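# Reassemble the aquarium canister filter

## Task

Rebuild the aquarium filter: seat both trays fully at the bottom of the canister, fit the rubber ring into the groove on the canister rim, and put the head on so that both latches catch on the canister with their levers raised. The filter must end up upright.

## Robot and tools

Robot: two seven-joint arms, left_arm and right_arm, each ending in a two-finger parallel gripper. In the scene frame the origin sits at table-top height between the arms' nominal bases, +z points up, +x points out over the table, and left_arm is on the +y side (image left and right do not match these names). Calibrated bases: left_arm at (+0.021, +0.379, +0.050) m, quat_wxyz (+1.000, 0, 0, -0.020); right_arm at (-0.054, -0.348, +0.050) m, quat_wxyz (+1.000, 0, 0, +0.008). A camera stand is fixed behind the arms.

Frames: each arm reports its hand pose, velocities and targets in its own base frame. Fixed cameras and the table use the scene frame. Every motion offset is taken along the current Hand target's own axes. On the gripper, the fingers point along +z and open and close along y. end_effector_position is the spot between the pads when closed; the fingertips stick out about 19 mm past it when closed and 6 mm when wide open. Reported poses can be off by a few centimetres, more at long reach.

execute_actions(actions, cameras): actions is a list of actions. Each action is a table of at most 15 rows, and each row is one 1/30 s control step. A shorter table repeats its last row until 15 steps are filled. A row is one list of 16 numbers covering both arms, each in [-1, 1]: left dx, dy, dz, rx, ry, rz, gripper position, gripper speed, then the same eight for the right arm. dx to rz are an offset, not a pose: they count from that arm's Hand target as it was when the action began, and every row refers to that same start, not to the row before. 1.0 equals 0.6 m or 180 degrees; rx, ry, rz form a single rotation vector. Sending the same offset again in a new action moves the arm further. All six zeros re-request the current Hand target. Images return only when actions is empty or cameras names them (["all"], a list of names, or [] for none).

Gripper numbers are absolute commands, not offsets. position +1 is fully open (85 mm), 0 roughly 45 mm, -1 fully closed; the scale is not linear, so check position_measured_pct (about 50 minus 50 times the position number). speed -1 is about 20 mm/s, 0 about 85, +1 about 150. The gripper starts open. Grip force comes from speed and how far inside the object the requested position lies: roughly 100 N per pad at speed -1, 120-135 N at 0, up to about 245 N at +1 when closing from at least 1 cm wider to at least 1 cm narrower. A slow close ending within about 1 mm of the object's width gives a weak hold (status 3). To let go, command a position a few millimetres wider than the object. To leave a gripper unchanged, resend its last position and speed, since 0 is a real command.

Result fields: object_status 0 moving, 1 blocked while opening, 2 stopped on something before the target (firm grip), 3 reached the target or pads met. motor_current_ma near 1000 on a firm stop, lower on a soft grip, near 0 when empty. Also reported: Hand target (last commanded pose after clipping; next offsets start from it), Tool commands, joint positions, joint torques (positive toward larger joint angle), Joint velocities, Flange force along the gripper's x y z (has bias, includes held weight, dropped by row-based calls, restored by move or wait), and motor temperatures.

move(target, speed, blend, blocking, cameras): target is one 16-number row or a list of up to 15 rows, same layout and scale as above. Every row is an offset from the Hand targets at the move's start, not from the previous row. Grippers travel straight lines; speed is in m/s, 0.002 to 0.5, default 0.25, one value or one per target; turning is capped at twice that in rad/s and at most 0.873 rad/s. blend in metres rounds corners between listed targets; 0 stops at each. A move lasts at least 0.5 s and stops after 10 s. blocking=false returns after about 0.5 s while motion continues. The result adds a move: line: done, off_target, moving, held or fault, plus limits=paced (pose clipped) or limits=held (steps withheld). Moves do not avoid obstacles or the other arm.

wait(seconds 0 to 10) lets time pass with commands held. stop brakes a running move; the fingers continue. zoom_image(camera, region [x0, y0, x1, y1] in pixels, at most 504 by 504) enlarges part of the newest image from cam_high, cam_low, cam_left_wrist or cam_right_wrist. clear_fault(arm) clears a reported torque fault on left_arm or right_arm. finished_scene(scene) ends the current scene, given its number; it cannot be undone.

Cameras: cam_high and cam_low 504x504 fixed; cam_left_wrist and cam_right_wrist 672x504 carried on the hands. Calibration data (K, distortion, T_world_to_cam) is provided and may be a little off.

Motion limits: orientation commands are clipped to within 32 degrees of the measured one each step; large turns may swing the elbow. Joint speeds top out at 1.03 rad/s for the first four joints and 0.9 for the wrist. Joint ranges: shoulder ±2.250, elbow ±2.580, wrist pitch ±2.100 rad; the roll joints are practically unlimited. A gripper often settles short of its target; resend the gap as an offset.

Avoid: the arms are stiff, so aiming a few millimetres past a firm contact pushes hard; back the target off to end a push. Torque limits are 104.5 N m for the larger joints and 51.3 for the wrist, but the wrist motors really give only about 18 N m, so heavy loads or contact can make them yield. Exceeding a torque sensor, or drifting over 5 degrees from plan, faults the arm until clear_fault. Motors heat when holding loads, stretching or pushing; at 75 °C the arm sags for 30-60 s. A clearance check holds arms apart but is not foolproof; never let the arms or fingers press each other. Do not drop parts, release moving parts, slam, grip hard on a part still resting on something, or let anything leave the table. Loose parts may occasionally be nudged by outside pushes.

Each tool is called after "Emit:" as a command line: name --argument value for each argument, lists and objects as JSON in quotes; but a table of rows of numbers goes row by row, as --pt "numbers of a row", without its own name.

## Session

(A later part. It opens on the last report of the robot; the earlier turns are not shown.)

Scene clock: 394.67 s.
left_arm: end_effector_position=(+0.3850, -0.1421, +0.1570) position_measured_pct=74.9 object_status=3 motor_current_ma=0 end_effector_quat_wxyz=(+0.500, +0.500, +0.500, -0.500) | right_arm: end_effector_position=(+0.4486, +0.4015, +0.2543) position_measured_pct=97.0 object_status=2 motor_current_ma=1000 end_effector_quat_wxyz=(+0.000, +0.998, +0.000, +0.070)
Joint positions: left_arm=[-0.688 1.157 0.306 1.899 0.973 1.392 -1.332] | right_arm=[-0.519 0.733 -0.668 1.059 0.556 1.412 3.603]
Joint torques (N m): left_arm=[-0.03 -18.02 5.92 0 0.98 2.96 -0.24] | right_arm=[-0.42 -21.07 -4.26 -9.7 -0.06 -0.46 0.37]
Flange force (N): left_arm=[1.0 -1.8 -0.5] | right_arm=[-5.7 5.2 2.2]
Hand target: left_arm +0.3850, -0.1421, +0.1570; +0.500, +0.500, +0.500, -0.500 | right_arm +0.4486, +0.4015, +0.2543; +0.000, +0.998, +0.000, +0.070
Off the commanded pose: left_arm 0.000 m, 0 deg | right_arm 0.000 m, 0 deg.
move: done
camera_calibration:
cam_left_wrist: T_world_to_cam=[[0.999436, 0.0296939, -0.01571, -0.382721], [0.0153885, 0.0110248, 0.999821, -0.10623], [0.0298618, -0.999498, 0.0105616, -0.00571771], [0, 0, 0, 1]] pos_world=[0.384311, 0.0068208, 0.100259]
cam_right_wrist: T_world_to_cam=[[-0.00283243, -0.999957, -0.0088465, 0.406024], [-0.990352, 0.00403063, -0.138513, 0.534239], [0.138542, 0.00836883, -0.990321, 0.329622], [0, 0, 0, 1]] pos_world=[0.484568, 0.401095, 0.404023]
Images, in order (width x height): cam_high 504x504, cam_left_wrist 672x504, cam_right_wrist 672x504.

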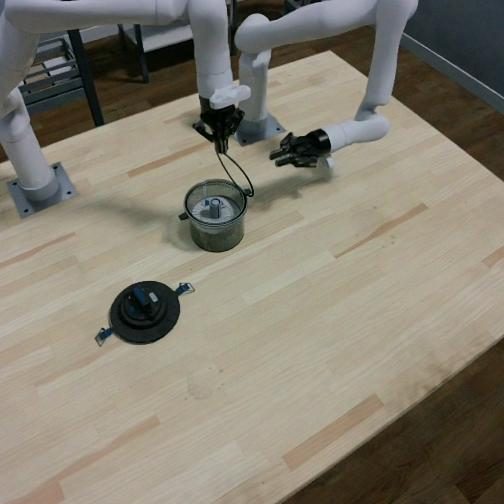

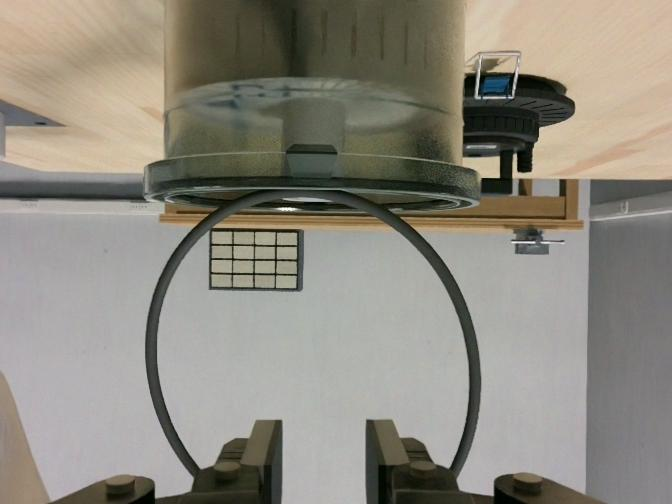

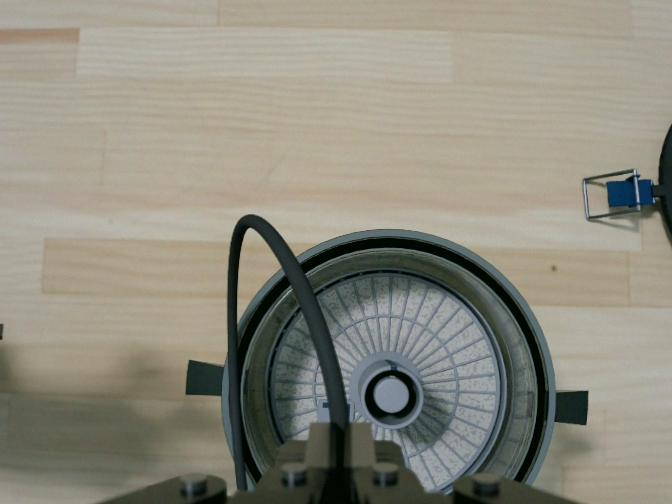

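Emit:
move --pt "0 0 0 0 0 0 -0.5 -0.5 -0.0063 0.0467 0.045 0 0 0 -0.97 -1" --pt "0 0 0 0 0 0 -0.5 -0.5 -0.012 0.0975 0.0855 0 0 0 -0.97 -1" --speed 0.025 --blend 0.005 --cameras '["cam_right_wrist","cam_high","cam_left_wrist"]'

Emit:
zoom_image --camera "cam_high" --region '[175, 140, 275, 240]'

Emit:
zoom_image --camera "cam_left_wrist" --region '[140, 120, 490, 300]'

Emit:
zoom_image --camera "cam_right_wrist" --region '[60, 200, 360, 450]'

Scene clock: 400.67 s.
left_arm: end_effector_position=(+0.3850, -0.1421, +0.1570) position_measured_pct=74.9 object_status=3 motor_current_ma=0 end_effector_quat_wxyz=(+0.500, +0.500, +0.500, -0.500) | right_arm: end_effector_position=(+0.4486, +0.3431, +0.2025) position_measured_pct=97.0 object_status=2 motor_current_ma=1000 end_effector_quat_wxyz=(+0.000, +0.998, +0.000, +0.070)
Joint positions: left_arm=[-0.688 1.157 0.306 1.899 0.973 1.392 -1.332] | right_arm=[-0.378 0.684 -0.676 1.34 0.56 1.197 3.597]
Joint torques (N m): left_arm=[0.01 -18.01 5.98 -0.02 0.89 2.93 -0.21] | right_arm=[-0.53 -19.41 -4.52 -9.24 -0.08 -0.34 0.4]
Flange force (N): left_arm=[1.0 -2.0 -0.5] | right_arm=[-4.8 4.0 1.8]
Hand target: left_arm +0.3850, -0.1421, +0.1570; +0.500, +0.500, +0.500, -0.500 | right_arm +0.4486, +0.3431, +0.2025; +0.000, +0.998, +0.000, +0.070
Off the commanded pose: left_arm 0.000 m, 0 deg | right_arm 0.000 m, 0 deg.
move: done
camera_calibration:
cam_left_wrist: T_world_to_cam=[[0.999436, 0.0296939, -0.01571, -0.382721], [0.0153885, 0.0110248, 0.999821, -0.10623], [0.0298618, -0.999498, 0.0105616, -0.00571771], [0, 0, 0, 1]] pos_world=[0.384311, 0.0068208, 0.100259]
cam_right_wrist: T_world_to_cam=[[-0.00283115, -0.999957, -0.00884634, 0.347167], [-0.990352, 0.00402934, -0.138513, 0.527286], [0.138542, 0.00836884, -0.990321, 0.278714], [0, 0, 0, 1]] pos_world=[0.484568, 0.342695, 0.352123]
Images, in order (width x height): cam_high 504x504, cam_left_wrist 672x504, cam_right_wrist 672x504.

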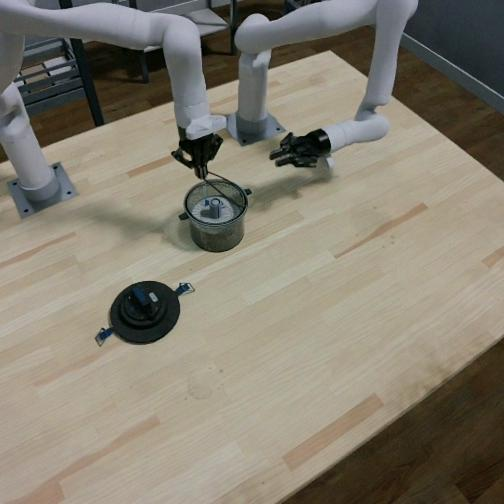

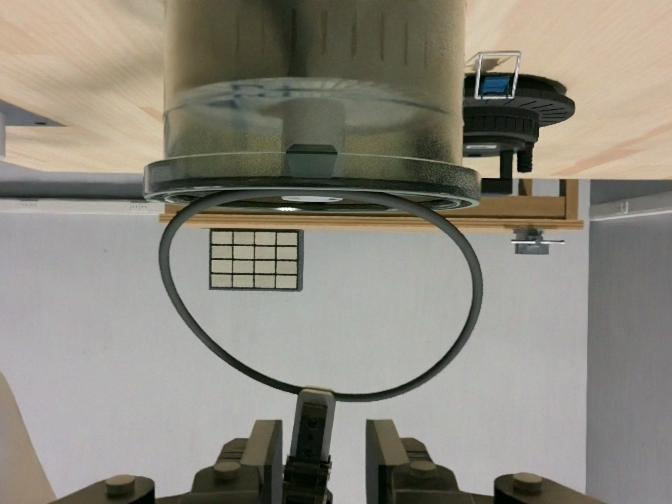

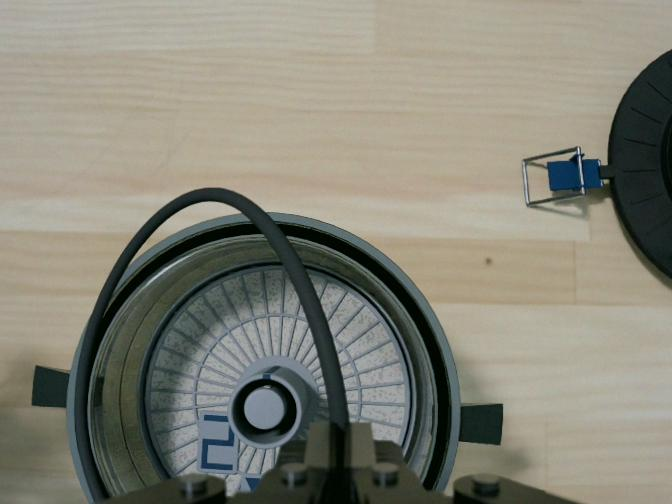

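Scaled by 5.040.

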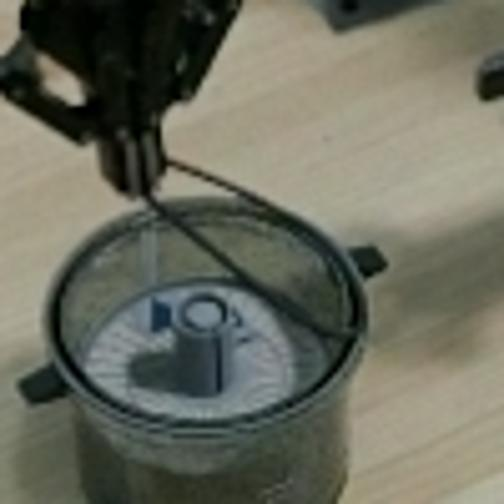

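Scaled by 1.440.

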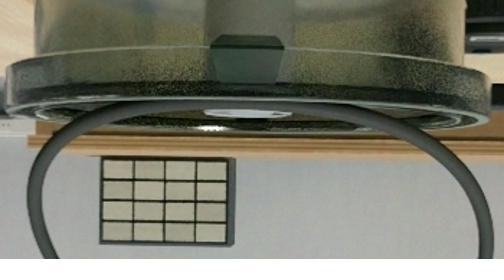

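Scaled by 1.680.

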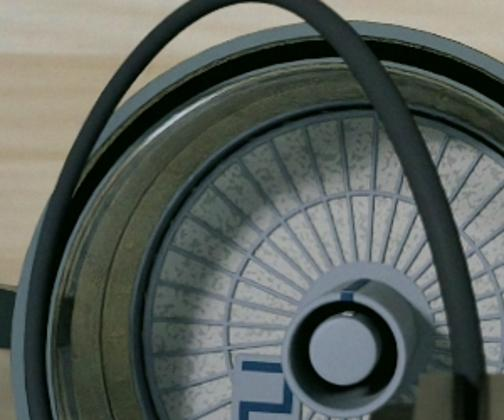

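Emit:
move --pt "0 0 0 0 0 0 -0.5 -0.5 -0.0122 0.04 0.0513 0 -0.02 0 -0.97 -1" --pt "0 0 0 0 0 0 -0.5 -0.5 -0.0225 0.0658 0.1121 0 -0.03 0 -0.97 -1" --speed 0.025 --blend 0.005 --cameras '["cam_right_wrist","cam_high","cam_left_wrist"]'

Emit:
zoom_image --camera "cam_high" --region '[175, 140, 275, 240]'

Emit:
zoom_image --camera "cam_left_wrist" --region '[140, 120, 490, 300]'

Emit:
zoom_image --camera "cam_right_wrist" --region '[0, 200, 360, 470]'

Scene clock: 406.00 s.
left_arm: end_effector_position=(+0.3850, -0.1421, +0.1570) position_measured_pct=74.9 object_status=3 motor_current_ma=0 end_effector_quat_wxyz=(+0.500, +0.500, +0.500, -0.500) | right_arm: end_effector_position=(+0.4447, +0.3037, +0.1340) position_measured_pct=97.0 object_status=2 motor_current_ma=1000 end_effector_quat_wxyz=(+0.000, +1.000, +0.000, +0.023)
Joint positions: left_arm=[-0.688 1.157 0.306 1.899 0.973 1.392 -1.332] | right_arm=[-0.278 0.756 -0.677 1.454 0.546 1.084 3.644]
Joint torques (N m): left_arm=[-0.02 -18.09 5.95 0 0.91 2.97 -0.22] | right_arm=[-0.34 -19.58 -4.97 -8.33 -0.32 -0.36 0.4]
Flange force (N): left_arm=[1.2 -1.9 -0.4] | right_arm=[-4.4 2.8 1.5]
Hand target: left_arm +0.3850, -0.1421, +0.1570; +0.500, +0.500, +0.500, -0.500 | right_arm +0.4447, +0.3036, +0.1339; +0.000, +1.000, +0.000, +0.023
Off the commanded pose: left_arm 0.000 m, 0 deg | right_arm 0.000 m, 0 deg.
move: done
camera_calibration:
cam_left_wrist: T_world_to_cam=[[0.999436, 0.0296939, -0.01571, -0.382721], [0.0153885, 0.0110248, 0.999821, -0.10623], [0.0298618, -0.999498, 0.0105616, -0.00571771], [0, 0, 0, 1]] pos_world=[0.384311, 0.0068208, 0.100259]
cam_right_wrist: T_world_to_cam=[[-0.0036477, -0.999956, -0.00864054, 0.307502], [-0.998992, 0.00403043, -0.0446996, 0.505334], [0.0447324, 0.00846878, -0.998963, 0.254656], [0, 0, 0, 1]] pos_world=[0.494555, 0.303295, 0.279637]
Images, in order (width x height): cam_high 504x504, cam_left_wrist 672x504, cam_right_wrist 672x504.

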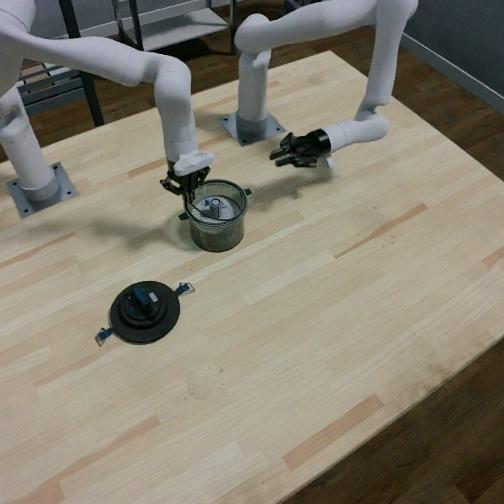

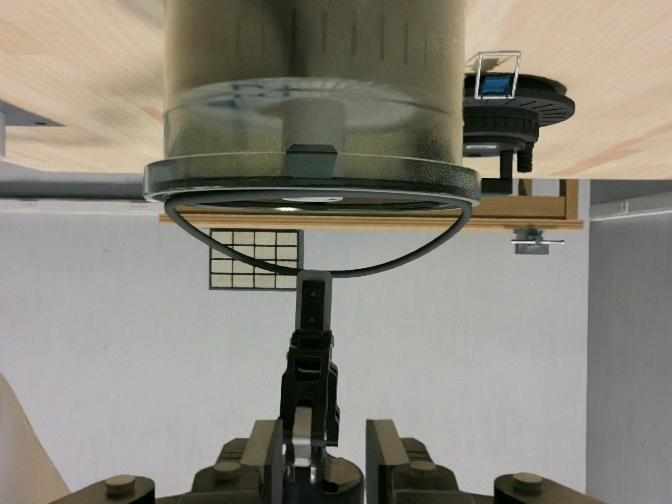

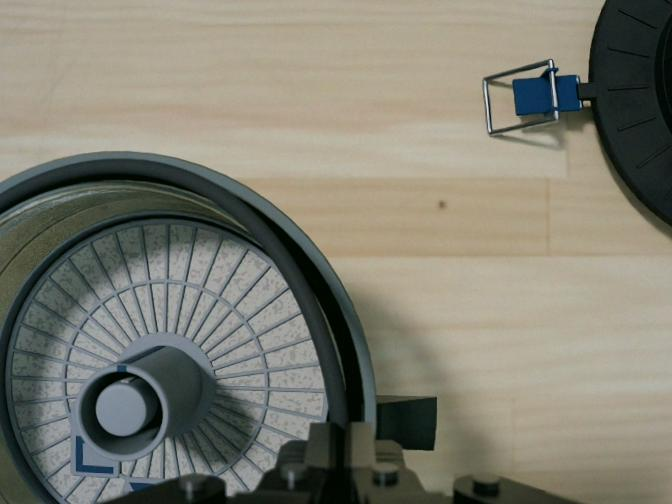

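Scaled by 5.040.

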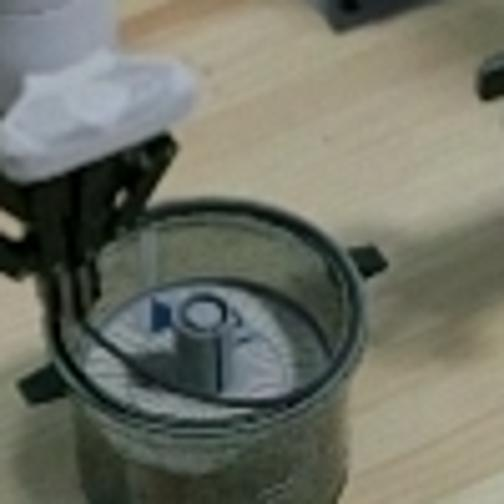

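Scaled by 1.440.

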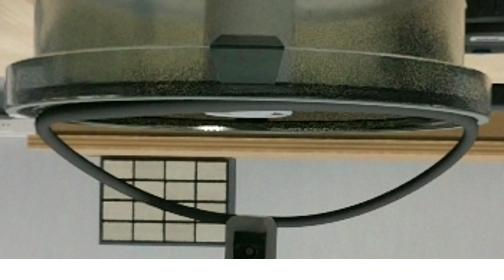

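Scaled by 1.400.

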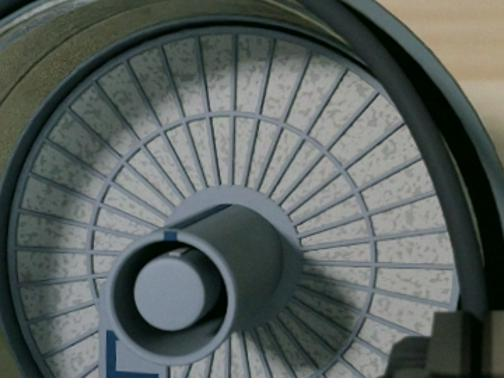

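Emit:
move --pt "0 0 0 0 0 0 -0.5 -0.5 -0.0031 0.006 0.0316 0 -0.01 0 -0.97 -1" --pt "0 0 0 0 0 0 -0.5 -0.5 -0.0055 0.0075 0.0481 0 -0.015 0 -0.97 -1" --speed 0.02 --blend 0.004 --cameras '["cam_right_wrist","cam_high","cam_left_wrist"]'

Emit:
zoom_image --camera "cam_high" --region '[175, 140, 275, 240]'

Emit:
zoom_image --camera "cam_left_wrist" --region '[140, 120, 490, 300]'

Emit:
zoom_image --camera "cam_right_wrist" --region '[160, 260, 460, 500]'

Scene clock: 408.53 s.
left_arm: end_effector_position=(+0.3850, -0.1421, +0.1570) position_measured_pct=74.9 object_status=3 motor_current_ma=0 end_effector_quat_wxyz=(+0.500, +0.500, +0.500, -0.500) | right_arm: end_effector_position=(+0.4427, +0.2992, +0.1050) position_measured_pct=97.0 object_status=2 motor_current_ma=1000 end_effector_quat_wxyz=(+0.000, +1.000, +0.000, +0.000)
Joint positions: left_arm=[-0.688 1.157 0.306 1.899 0.973 1.392 -1.332] | right_arm=[-0.265 0.812 -0.673 1.454 0.543 1.065 3.661]
Joint torques (N m): left_arm=[0.04 -18.02 5.91 -0.03 0.96 2.96 -0.21] | right_arm=[-0.42 -19.66 -5.19 -8.03 -0.43 -0.12 0.44]
Flange force (N): left_arm=[1.0 -2.1 -0.5] | right_arm=[-5.7 3.7 1.5]
Hand target: left_arm +0.3850, -0.1421, +0.1570; +0.500, +0.500, +0.500, -0.500 | right_arm +0.4427, +0.2992, +0.1050; +0.000, +1.000, +0.000, +0.000
Off the commanded pose: left_arm 0.000 m, 0 deg | right_arm 0.000 m, 0 deg.
move: done
camera_calibration:
cam_left_wrist: T_world_to_cam=[[0.999436, 0.0296939, -0.01571, -0.382721], [0.0153885, 0.0110248, 0.999821, -0.10623], [0.0298618, -0.999498, 0.0105616, -0.00571771], [0, 0, 0, 1]] pos_world=[0.384311, 0.0068208, 0.100259]
cam_right_wrist: T_world_to_cam=[[-0.00395046, -0.999956, -0.00846146, 0.302854], [-0.999989, 0.00393034, 0.00239327, 0.497622], [-0.00235991, 0.00847082, -0.999961, 0.246743], [0, 0, 0, 1]] pos_world=[0.499396, 0.298795, 0.248105]
Images, in order (width x height): cam_high 504x504, cam_left_wrist 672x504, cam_right_wrist 672x504.

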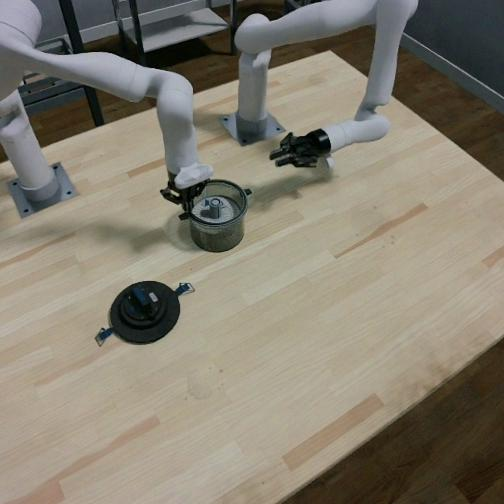

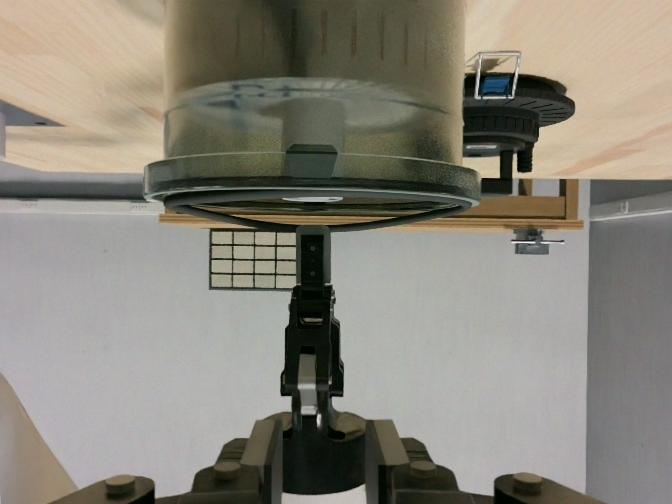

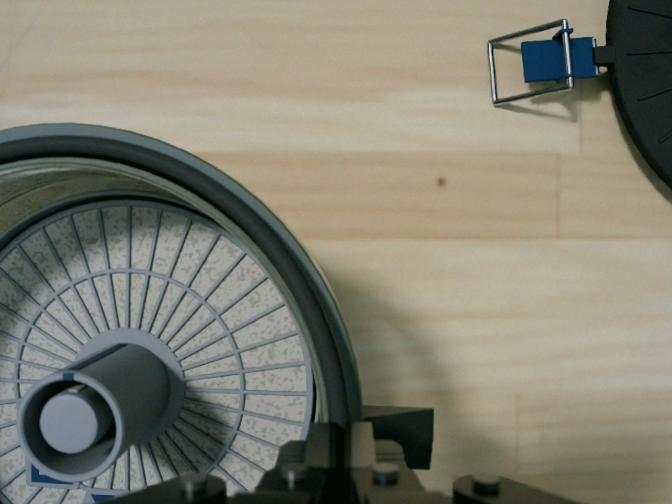

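Scaled by 5.040.

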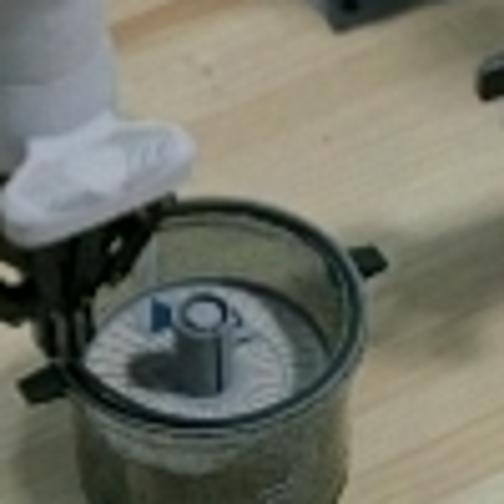

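Scaled by 1.440.

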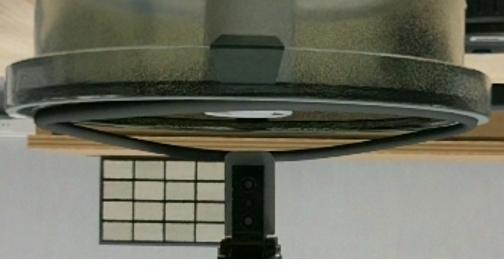

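Scaled by 1.680.

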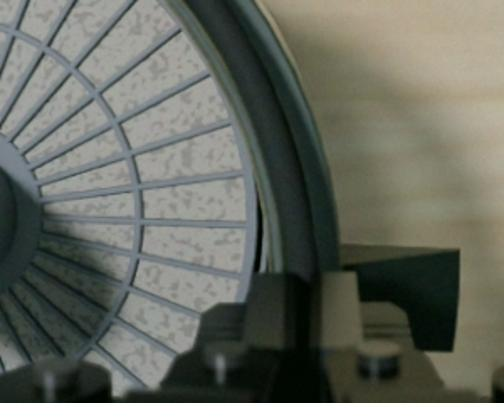

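Emit:
move --target '[0,0,0,0,0,0,-0.5,-0.5,0,0,0.0133,0,0,0,-0.97,-1]' --speed 0.012 --cameras '["cam_right_wrist","cam_high","cam_left_wrist"]'

Emit:
zoom_image --camera "cam_left_wrist" --region '[140, 120, 490, 300]'

Emit:
zoom_image --camera "cam_right_wrist" --region '[160, 260, 460, 500]'

Scene clock: 410.00 s.
left_arm: end_effector_position=(+0.3850, -0.1421, +0.1570) position_measured_pct=74.9 object_status=3 motor_current_ma=0 end_effector_quat_wxyz=(+0.500, +0.500, +0.500, -0.500) | right_arm: end_effector_position=(+0.4427, +0.2992, +0.0970) position_measured_pct=97.0 object_status=2 motor_current_ma=1000 end_effector_quat_wxyz=(+0.000, +1.000, +0.000, +0.000)
Joint positions: left_arm=[-0.688 1.157 0.306 1.899 0.973 1.392 -1.332] | right_arm=[-0.267 0.823 -0.668 1.462 0.55 1.048 3.656]
Joint torques (N m): left_arm=[-0.02 -18.06 5.92 0 0.95 2.95 -0.18] | right_arm=[-0.39 -19.89 -5.24 -8 -0.55 -0.2 0.42]
Flange force (N): left_arm=[1.2 -1.9 -0.5] | right_arm=[-5.5 3.6 1.7]
Hand target: left_arm +0.3850, -0.1421, +0.1570; +0.500, +0.500, +0.500, -0.500 | right_arm +0.4427, +0.2992, +0.0970; +0.000, +1.000, +0.000, +0.000
Off the commanded pose: left_arm 0.000 m, 0 deg | right_arm 0.000 m, 0 deg.
move: done
camera_calibration:
cam_left_wrist: T_world_to_cam=[[0.999436, 0.0296939, -0.01571, -0.382721], [0.0153885, 0.0110248, 0.999821, -0.10623], [0.0298618, -0.999498, 0.0105616, -0.00571771], [0, 0, 0, 1]] pos_world=[0.384311, 0.0068208, 0.100259]
cam_right_wrist: T_world_to_cam=[[-0.00385132, -0.999957, -0.00846241, 0.302738], [-0.99999, 0.00383036, 0.00249201, 0.497647], [-0.00245949, 0.00847192, -0.999961, 0.238793], [0, 0, 0, 1]] pos_world=[0.499395, 0.298795, 0.240105]
Images, in order (width x height): cam_high 504x504, cam_left_wrist 672x504, cam_right_wrist 672x504.

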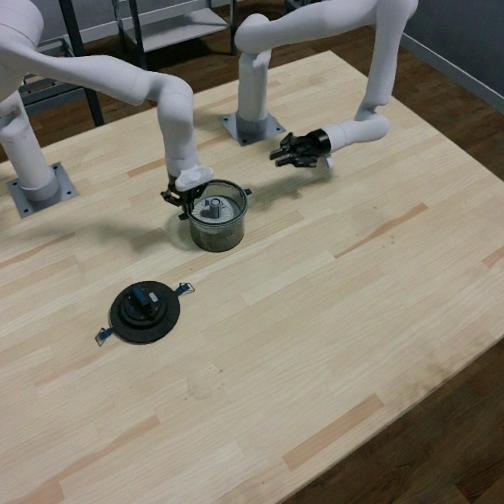

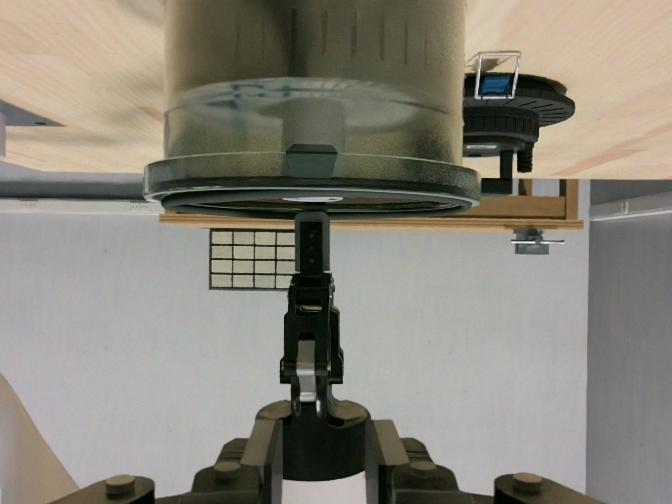

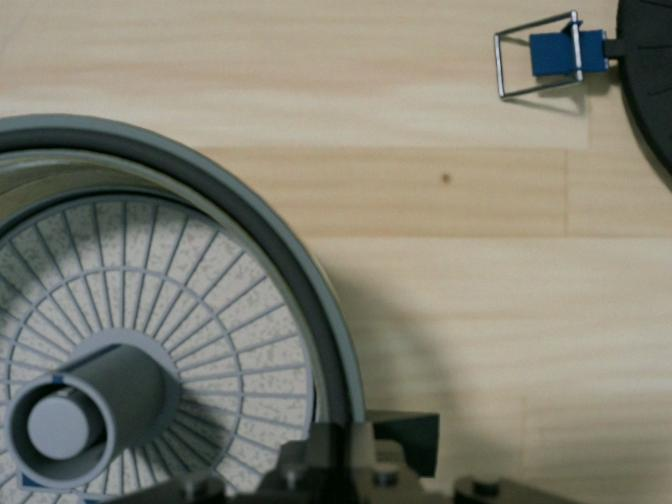

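Scaled by 1.440.

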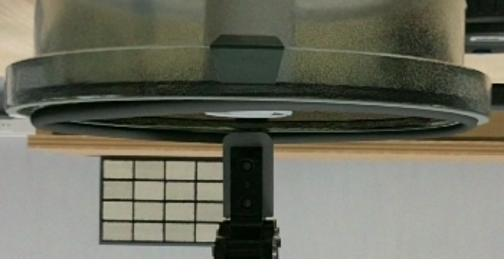

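Scaled by 1.680.

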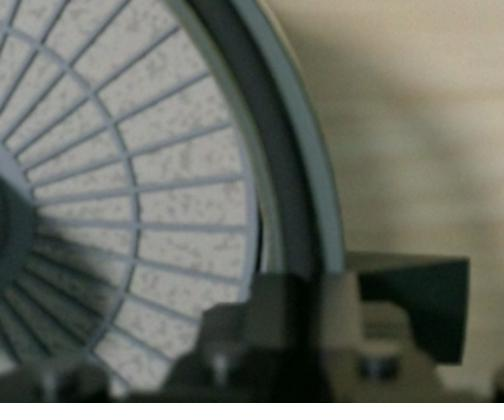

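Emit:
move --target '[0,0,0,0,0,0,-0.5,-0.5,0,0,0.0033,0,0,0,-0.97,-1]' --speed 0.01 --cameras '["cam_left_wrist"]'

Emit:
zoom_image --camera "cam_left_wrist" --region '[140, 120, 490, 300]'

Scene clock: 411.20 s.
left_arm: end_effector_position=(+0.3850, -0.1421, +0.1570) position_measured_pct=74.9 object_status=3 motor_current_ma=0 end_effector_quat_wxyz=(+0.500, +0.500, +0.500, -0.500) | right_arm: end_effector_position=(+0.4427, +0.2992, +0.0951) position_measured_pct=97.0 object_status=2 motor_current_ma=1000 end_effector_quat_wxyz=(+0.000, +1.000, +0.000, +0.000)
Joint positions: left_arm=[-0.688 1.157 0.306 1.899 0.973 1.392 -1.332] | right_arm=[-0.268 0.826 -0.666 1.464 0.552 1.044 3.654]
Joint torques (N m): left_arm=[0.06 -18.04 5.92 -0.01 0.92 2.96 -0.21] | right_arm=[-1.24 -0.7 -0.79 -3 0.24 -3.21 0.43]
Flange force (N): left_arm=[1.0 -2.0 -0.5] | right_arm=[-12.9 10.4 -39.7]
Hand target: left_arm +0.3850, -0.1421, +0.1570; +0.500, +0.500, +0.500, -0.500 | right_arm +0.4427, +0.2992, +0.0950; +0.000, +1.000, +0.000, +0.000
Off the commanded pose: left_arm 0.000 m, 0 deg | right_arm 0.000 m, 0 deg.
move: done
camera_calibration:
cam_left_wrist: T_world_to_cam=[[0.999436, 0.0296939, -0.01571, -0.382721], [0.0153885, 0.0110248, 0.999821, -0.10623], [0.0298618, -0.999498, 0.0105616, -0.00571771], [0, 0, 0, 1]] pos_world=[0.384311, 0.0068208, 0.100259]
Images, in order (width x height): cam_left_wrist 672x504.

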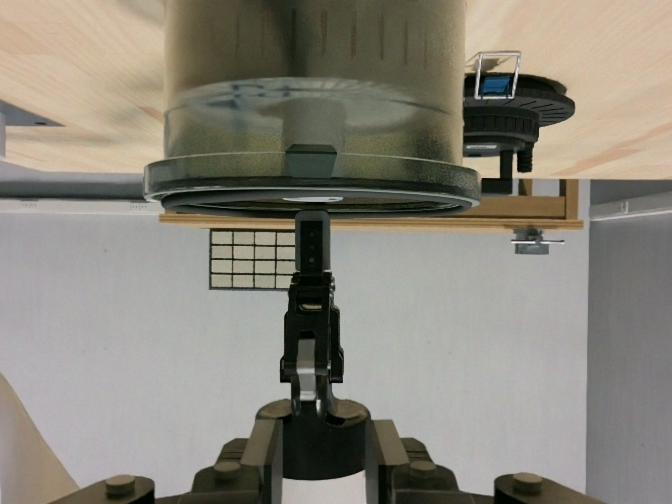

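Scaled by 1.440.

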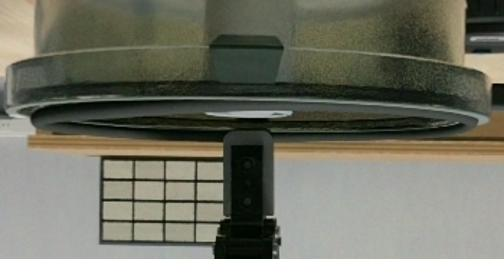

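Emit:
move --pt "0 0 0 0 0 0 -0.5 -0.5 0 0 -0.0017 0 0 0 -0.97 -1" --pt "0 0 0 0 0 0 -0.5 -0.5 0 0 -0.0017 0 0 0 -0.5 -1" --speed 0.02 --cameras '["cam_left_wrist","cam_right_wrist"]'

Emit:
zoom_image --camera "cam_left_wrist" --region '[140, 120, 490, 300]'

Emit:
zoom_image --camera "cam_right_wrist" --region '[160, 260, 460, 500]'

Scene clock: 413.80 s.
left_arm: end_effector_position=(+0.3850, -0.1421, +0.1570) position_measured_pct=74.9 object_status=3 motor_current_ma=0 end_effector_quat_wxyz=(+0.500, +0.500, +0.500, -0.500) | right_arm: end_effector_position=(+0.4427, +0.2992, +0.0960) position_measured_pct=74.9 object_status=0 motor_current_ma=10 end_effector_quat_wxyz=(+0.000, +1.000, +0.000, +0.000)
Joint positions: left_arm=[-0.688 1.157 0.306 1.899 0.973 1.392 -1.332] | right_arm=[-0.267 0.825 -0.667 1.463 0.551 1.046 3.655]
Joint torques (N m): left_arm=[0.04 -18.05 5.97 -0.02 0.85 3.02 -0.21] | right_arm=[1.1 -13.46 -2.05 -4.57 -0.02 0.66 0.35]
Flange force (N): left_arm=[1.1 -2.0 -0.3] | right_arm=[-6.0 0.7 -10.8]
Hand target: left_arm +0.3850, -0.1421, +0.1570; +0.500, +0.500, +0.500, -0.500 | right_arm +0.4427, +0.2992, +0.0960; +0.000, +1.000, +0.000, +0.000
Off the commanded pose: left_arm 0.000 m, 0 deg | right_arm 0.000 m, 0 deg.
move: done
camera_calibration:
cam_left_wrist: T_world_to_cam=[[0.999436, 0.0296939, -0.01571, -0.382721], [0.0153885, 0.0110248, 0.999821, -0.10623], [0.0298618, -0.999498, 0.0105616, -0.00571771], [0, 0, 0, 1]] pos_world=[0.384311, 0.0068208, 0.100259]
cam_right_wrist: T_world_to_cam=[[-0.00395172, -0.999956, -0.00846144, 0.302779], [-0.999989, 0.0039316, 0.00239328, 0.497643], [-0.00235991, 0.00847081, -0.999961, 0.237743], [0, 0, 0, 1]] pos_world=[0.499396, 0.298795, 0.239105]
Images, in order (width x height): cam_left_wrist 672x504, cam_right_wrist 672x504.

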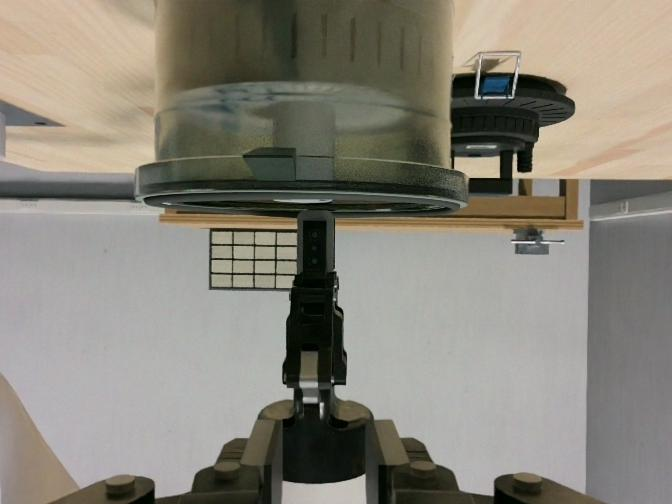

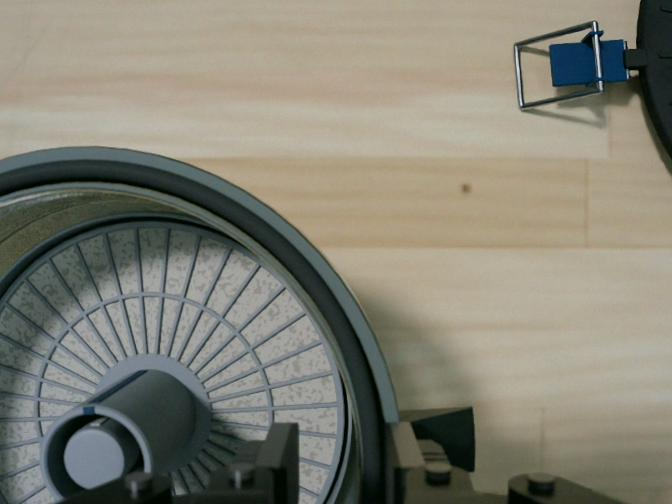

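Scaled by 1.440.

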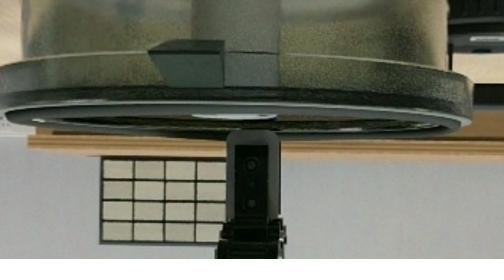

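Scaled by 1.680.

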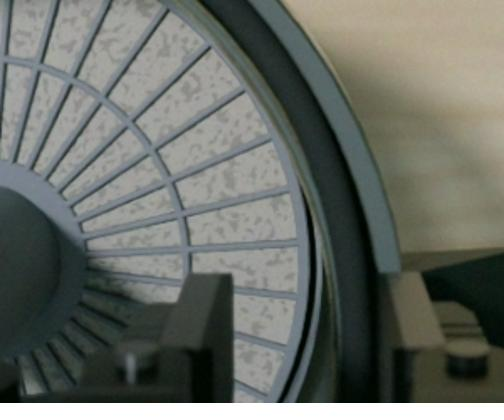

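Emit:
move --target '[0,0,0,0,0,0,-0.5,-0.5,0,0,-0.01,0,0,0,-0.5,-1]' --speed 0.02 --cameras '["cam_left_wrist","cam_right_wrist"]'

Emit:
zoom_image --camera "cam_right_wrist" --region '[160, 260, 460, 500]'

Scene clock: 415.17 s.
left_arm: end_effector_position=(+0.3850, -0.1421, +0.1570) position_measured_pct=74.9 object_status=3 motor_current_ma=0 end_effector_quat_wxyz=(+0.500, +0.500, +0.500, -0.500) | right_arm: end_effector_position=(+0.4427, +0.2992, +0.1020) position_measured_pct=74.9 object_status=3 motor_current_ma=0 end_effector_quat_wxyz=(+0.000, +1.000, +0.000, +0.000)
Joint positions: left_arm=[-0.688 1.157 0.306 1.899 0.973 1.392 -1.332] | right_arm=[-0.265 0.817 -0.671 1.457 0.546 1.059 3.659]
Joint torques (N m): left_arm=[0.07 -18.06 5.89 0.02 0.93 2.93 -0.18] | right_arm=[-0.42 -19.62 -5.04 -8.12 -0.41 0.08 0.39]
Flange force (N): left_arm=[1.1 -1.9 -0.6] | right_arm=[-6.5 4.4 1.8]
Hand target: left_arm +0.3850, -0.1421, +0.1570; +0.500, +0.500, +0.500, -0.500 | right_arm +0.4427, +0.2992, +0.1020; +0.000, +1.000, +0.000, +0.000
Off the commanded pose: left_arm 0.000 m, 0 deg | right_arm 0.000 m, 0 deg.
move: done
camera_calibration:
cam_left_wrist: T_world_to_cam=[[0.999436, 0.0296939, -0.01571, -0.382721], [0.0153885, 0.0110248, 0.999821, -0.10623], [0.0298618, -0.999498, 0.0105616, -0.00571771], [0, 0, 0, 1]] pos_world=[0.384311, 0.0068208, 0.100259]
cam_right_wrist: T_world_to_cam=[[-0.00395172, -0.999956, -0.00846144, 0.302829], [-0.999989, 0.0039316, 0.00239328, 0.497629], [-0.00235991, 0.00847081, -0.999961, 0.243643], [0, 0, 0, 1]] pos_world=[0.499396, 0.298795, 0.245005]
Images, in order (width x height): cam_left_wrist 672x504, cam_right_wrist 672x504.

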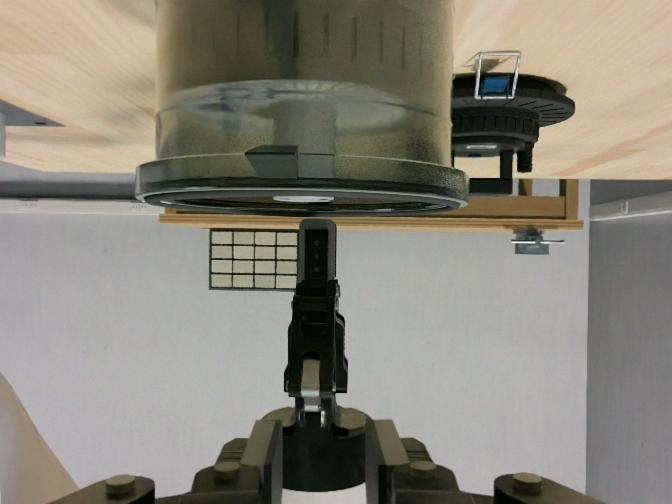

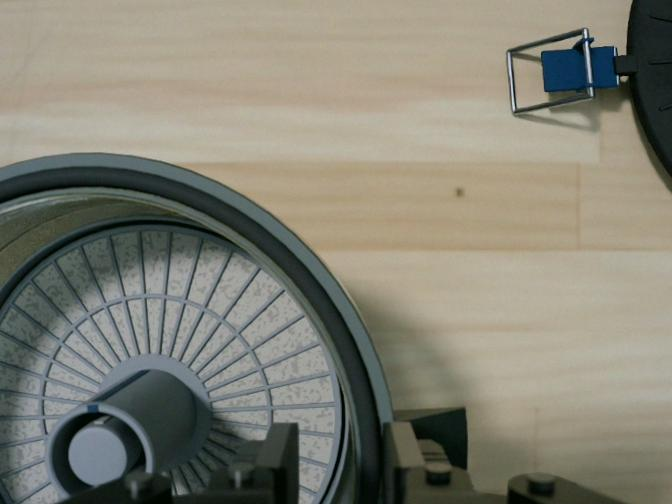

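Scaled by 1.680.

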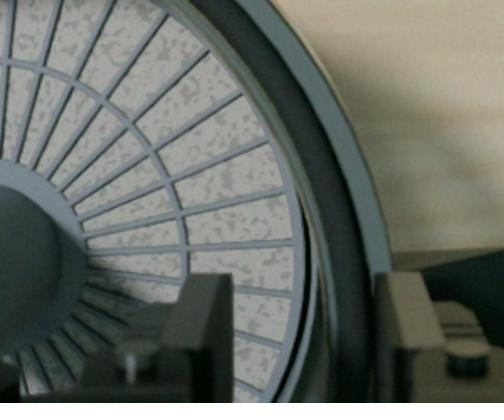

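Emit:
move --pt "0 0 0 0 0 0 -0.5 -0.5 0 0 -0.1 0 0 0 -0.5 -1" --pt "0 0 0 0 0 0 -0.5 -0.5 -0.088 -0.1213 -0.33 0 0 0 -0.5 -1" --speed 0.2 --blend 0.02 --cameras '["cam_left_wrist","cam_right_wrist","cam_high"]'

Emit:
zoom_image --camera "cam_right_wrist" --region '[180, 80, 520, 420]'

Emit:
zoom_image --camera "cam_left_wrist" --region '[120, 120, 490, 260]'

Scene clock: 417.70 s.
left_arm: end_effector_position=(+0.3850, -0.1421, +0.1570) position_measured_pct=74.9 object_status=3 motor_current_ma=0 end_effector_quat_wxyz=(+0.500, +0.500, +0.500, -0.500) | right_arm: end_effector_position=(+0.3900, +0.3718, +0.3001) position_measured_pct=74.9 object_status=3 motor_current_ma=0 end_effector_quat_wxyz=(+0.000, +1.000, +0.000, +0.000)
Joint positions: left_arm=[-0.688 1.157 0.306 1.899 0.973 1.392 -1.332] | right_arm=[-0.447 0.646 -0.743 1.079 0.419 1.557 3.625]
Joint torques (N m): left_arm=[0.01 -18.1 5.89 0.08 0.89 2.95 -0.23] | right_arm=[-0.5 -19.03 -4.42 -9.51 -0.36 -0.18 0.42]
Flange force (N): left_arm=[1.2 -1.6 -0.5] | right_arm=[-4.8 4.8 3.4]
Hand target: left_arm +0.3850, -0.1421, +0.1570; +0.500, +0.500, +0.500, -0.500 | right_arm +0.3900, +0.3718, +0.3001; +0.000, +1.000, +0.000, +0.000
Off the commanded pose: left_arm 0.000 m, 0 deg | right_arm 0.000 m, 0 deg.
move: done
camera_calibration:
cam_left_wrist: T_world_to_cam=[[0.999436, 0.0296939, -0.01571, -0.382721], [0.0153885, 0.0110248, 0.999821, -0.10623], [0.0298618, -0.999498, 0.0105616, -0.00571771], [0, 0, 0, 1]] pos_world=[0.384311, 0.0068208, 0.100259]
cam_right_wrist: T_world_to_cam=[[-0.00395172, -0.999956, -0.00846144, 0.376895], [-0.999989, 0.0039316, 0.00239328, 0.44427], [-0.00235991, 0.00847081, -0.999961, 0.441096], [0, 0, 0, 1]] pos_world=[0.446796, 0.371395, 0.443205]
Images, in order (width x height): cam_high 504x504, cam_left_wrist 672x504, cam_right_wrist 672x504.

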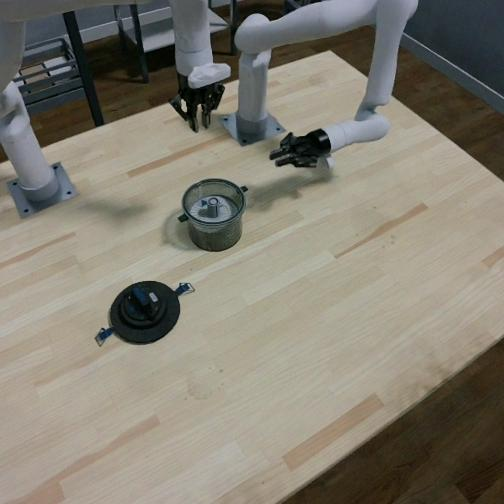

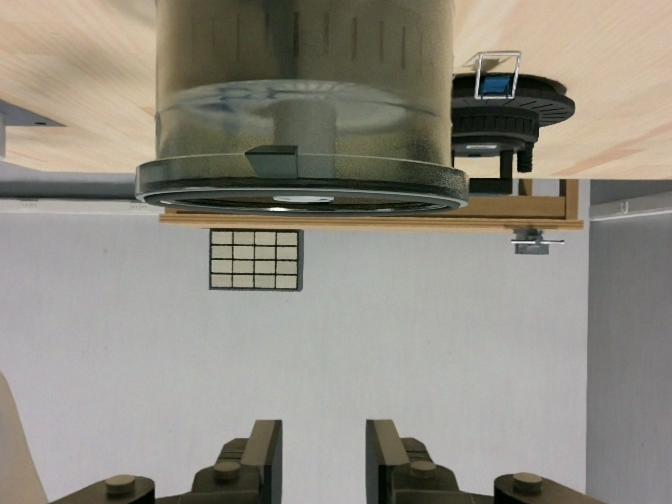

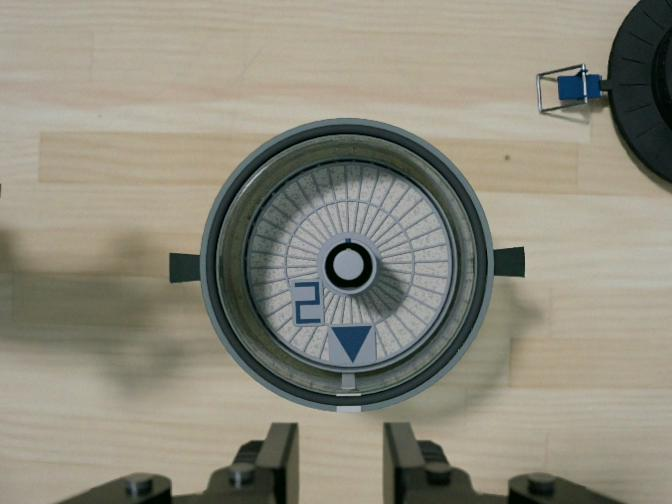

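Scaled by 1.482.

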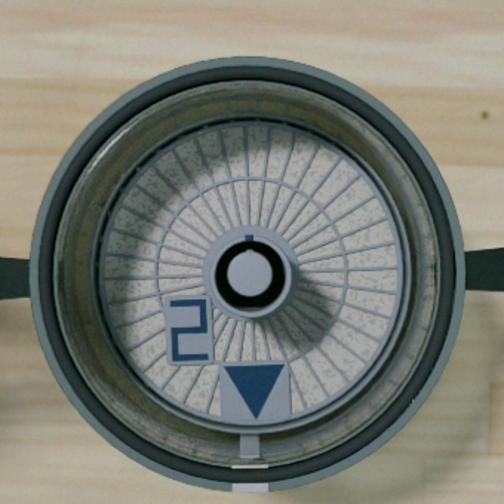

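Scaled by 1.362.

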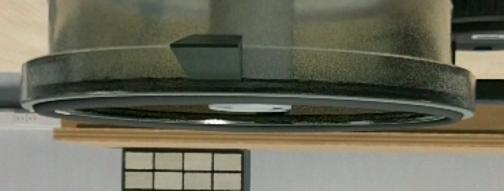

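Emit:
move --target '[0,0,0,0,0,0,-0.5,-0.5,0.1833,0.51,0.0833,0,0,0,-0.3,-0.5]' --speed 0.25 --cameras '["cam_right_wrist","cam_low"]'

Scene clock: 420.30 s.
left_arm: end_effector_position=(+0.3850, -0.1421, +0.1570) position_measured_pct=74.9 object_status=3 motor_current_ma=0 end_effector_quat_wxyz=(+0.500, +0.500, +0.500, -0.500) | right_arm: end_effector_position=(+0.4998, +0.0658, +0.2498) position_measured_pct=64.9 object_status=3 motor_current_ma=0 end_effector_quat_wxyz=(+0.000, +1.000, +0.000, +0.000)
Joint positions: left_arm=[-0.688 1.157 0.306 1.899 0.973 1.392 -1.332] | right_arm=[0.234 0.586 -0.717 1.347 0.381 1.348 4.229]
Joint torques (N m): left_arm=[0 -18.04 5.94 -0.16 0.89 2.92 -0.22] | right_arm=[-0.64 -17.41 -4.42 -9.28 -0.39 -0.16 0.41]
Flange force (N): left_arm=[0.9 -2.3 -0.3] | right_arm=[-5.3 1.2 2.3]
Hand target: left_arm +0.3850, -0.1421, +0.1570; +0.500, +0.500, +0.500, -0.500 | right_arm +0.4998, +0.0658, +0.2498; +0.000, +1.000, +0.000, +0.000
Off the commanded pose: left_arm 0.000 m, 0 deg | right_arm 0.000 m, 0 deg.
move: done
camera_calibration:
cam_right_wrist: T_world_to_cam=[[-0.00395046, -0.999956, -0.00846146, 0.0709154], [-0.999989, 0.00393034, 0.00239327, 0.555292], [-0.00235991, 0.00847082, -0.999961, 0.393649], [0, 0, 0, 1]] pos_world=[0.556496, 0.0653953, 0.392905]
Images, in order (width x height): cam_low 504x504, cam_right_wrist 672x504.

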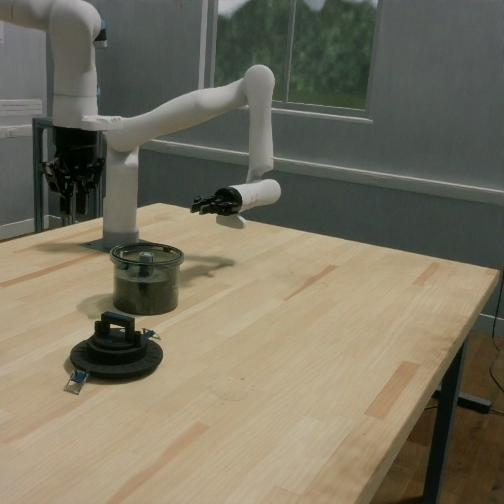

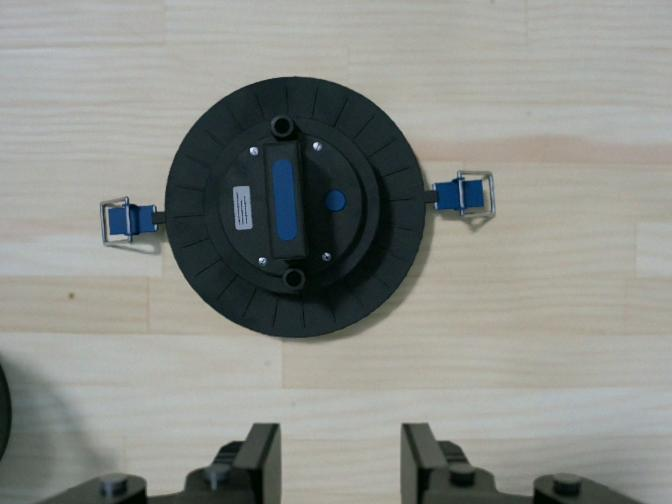

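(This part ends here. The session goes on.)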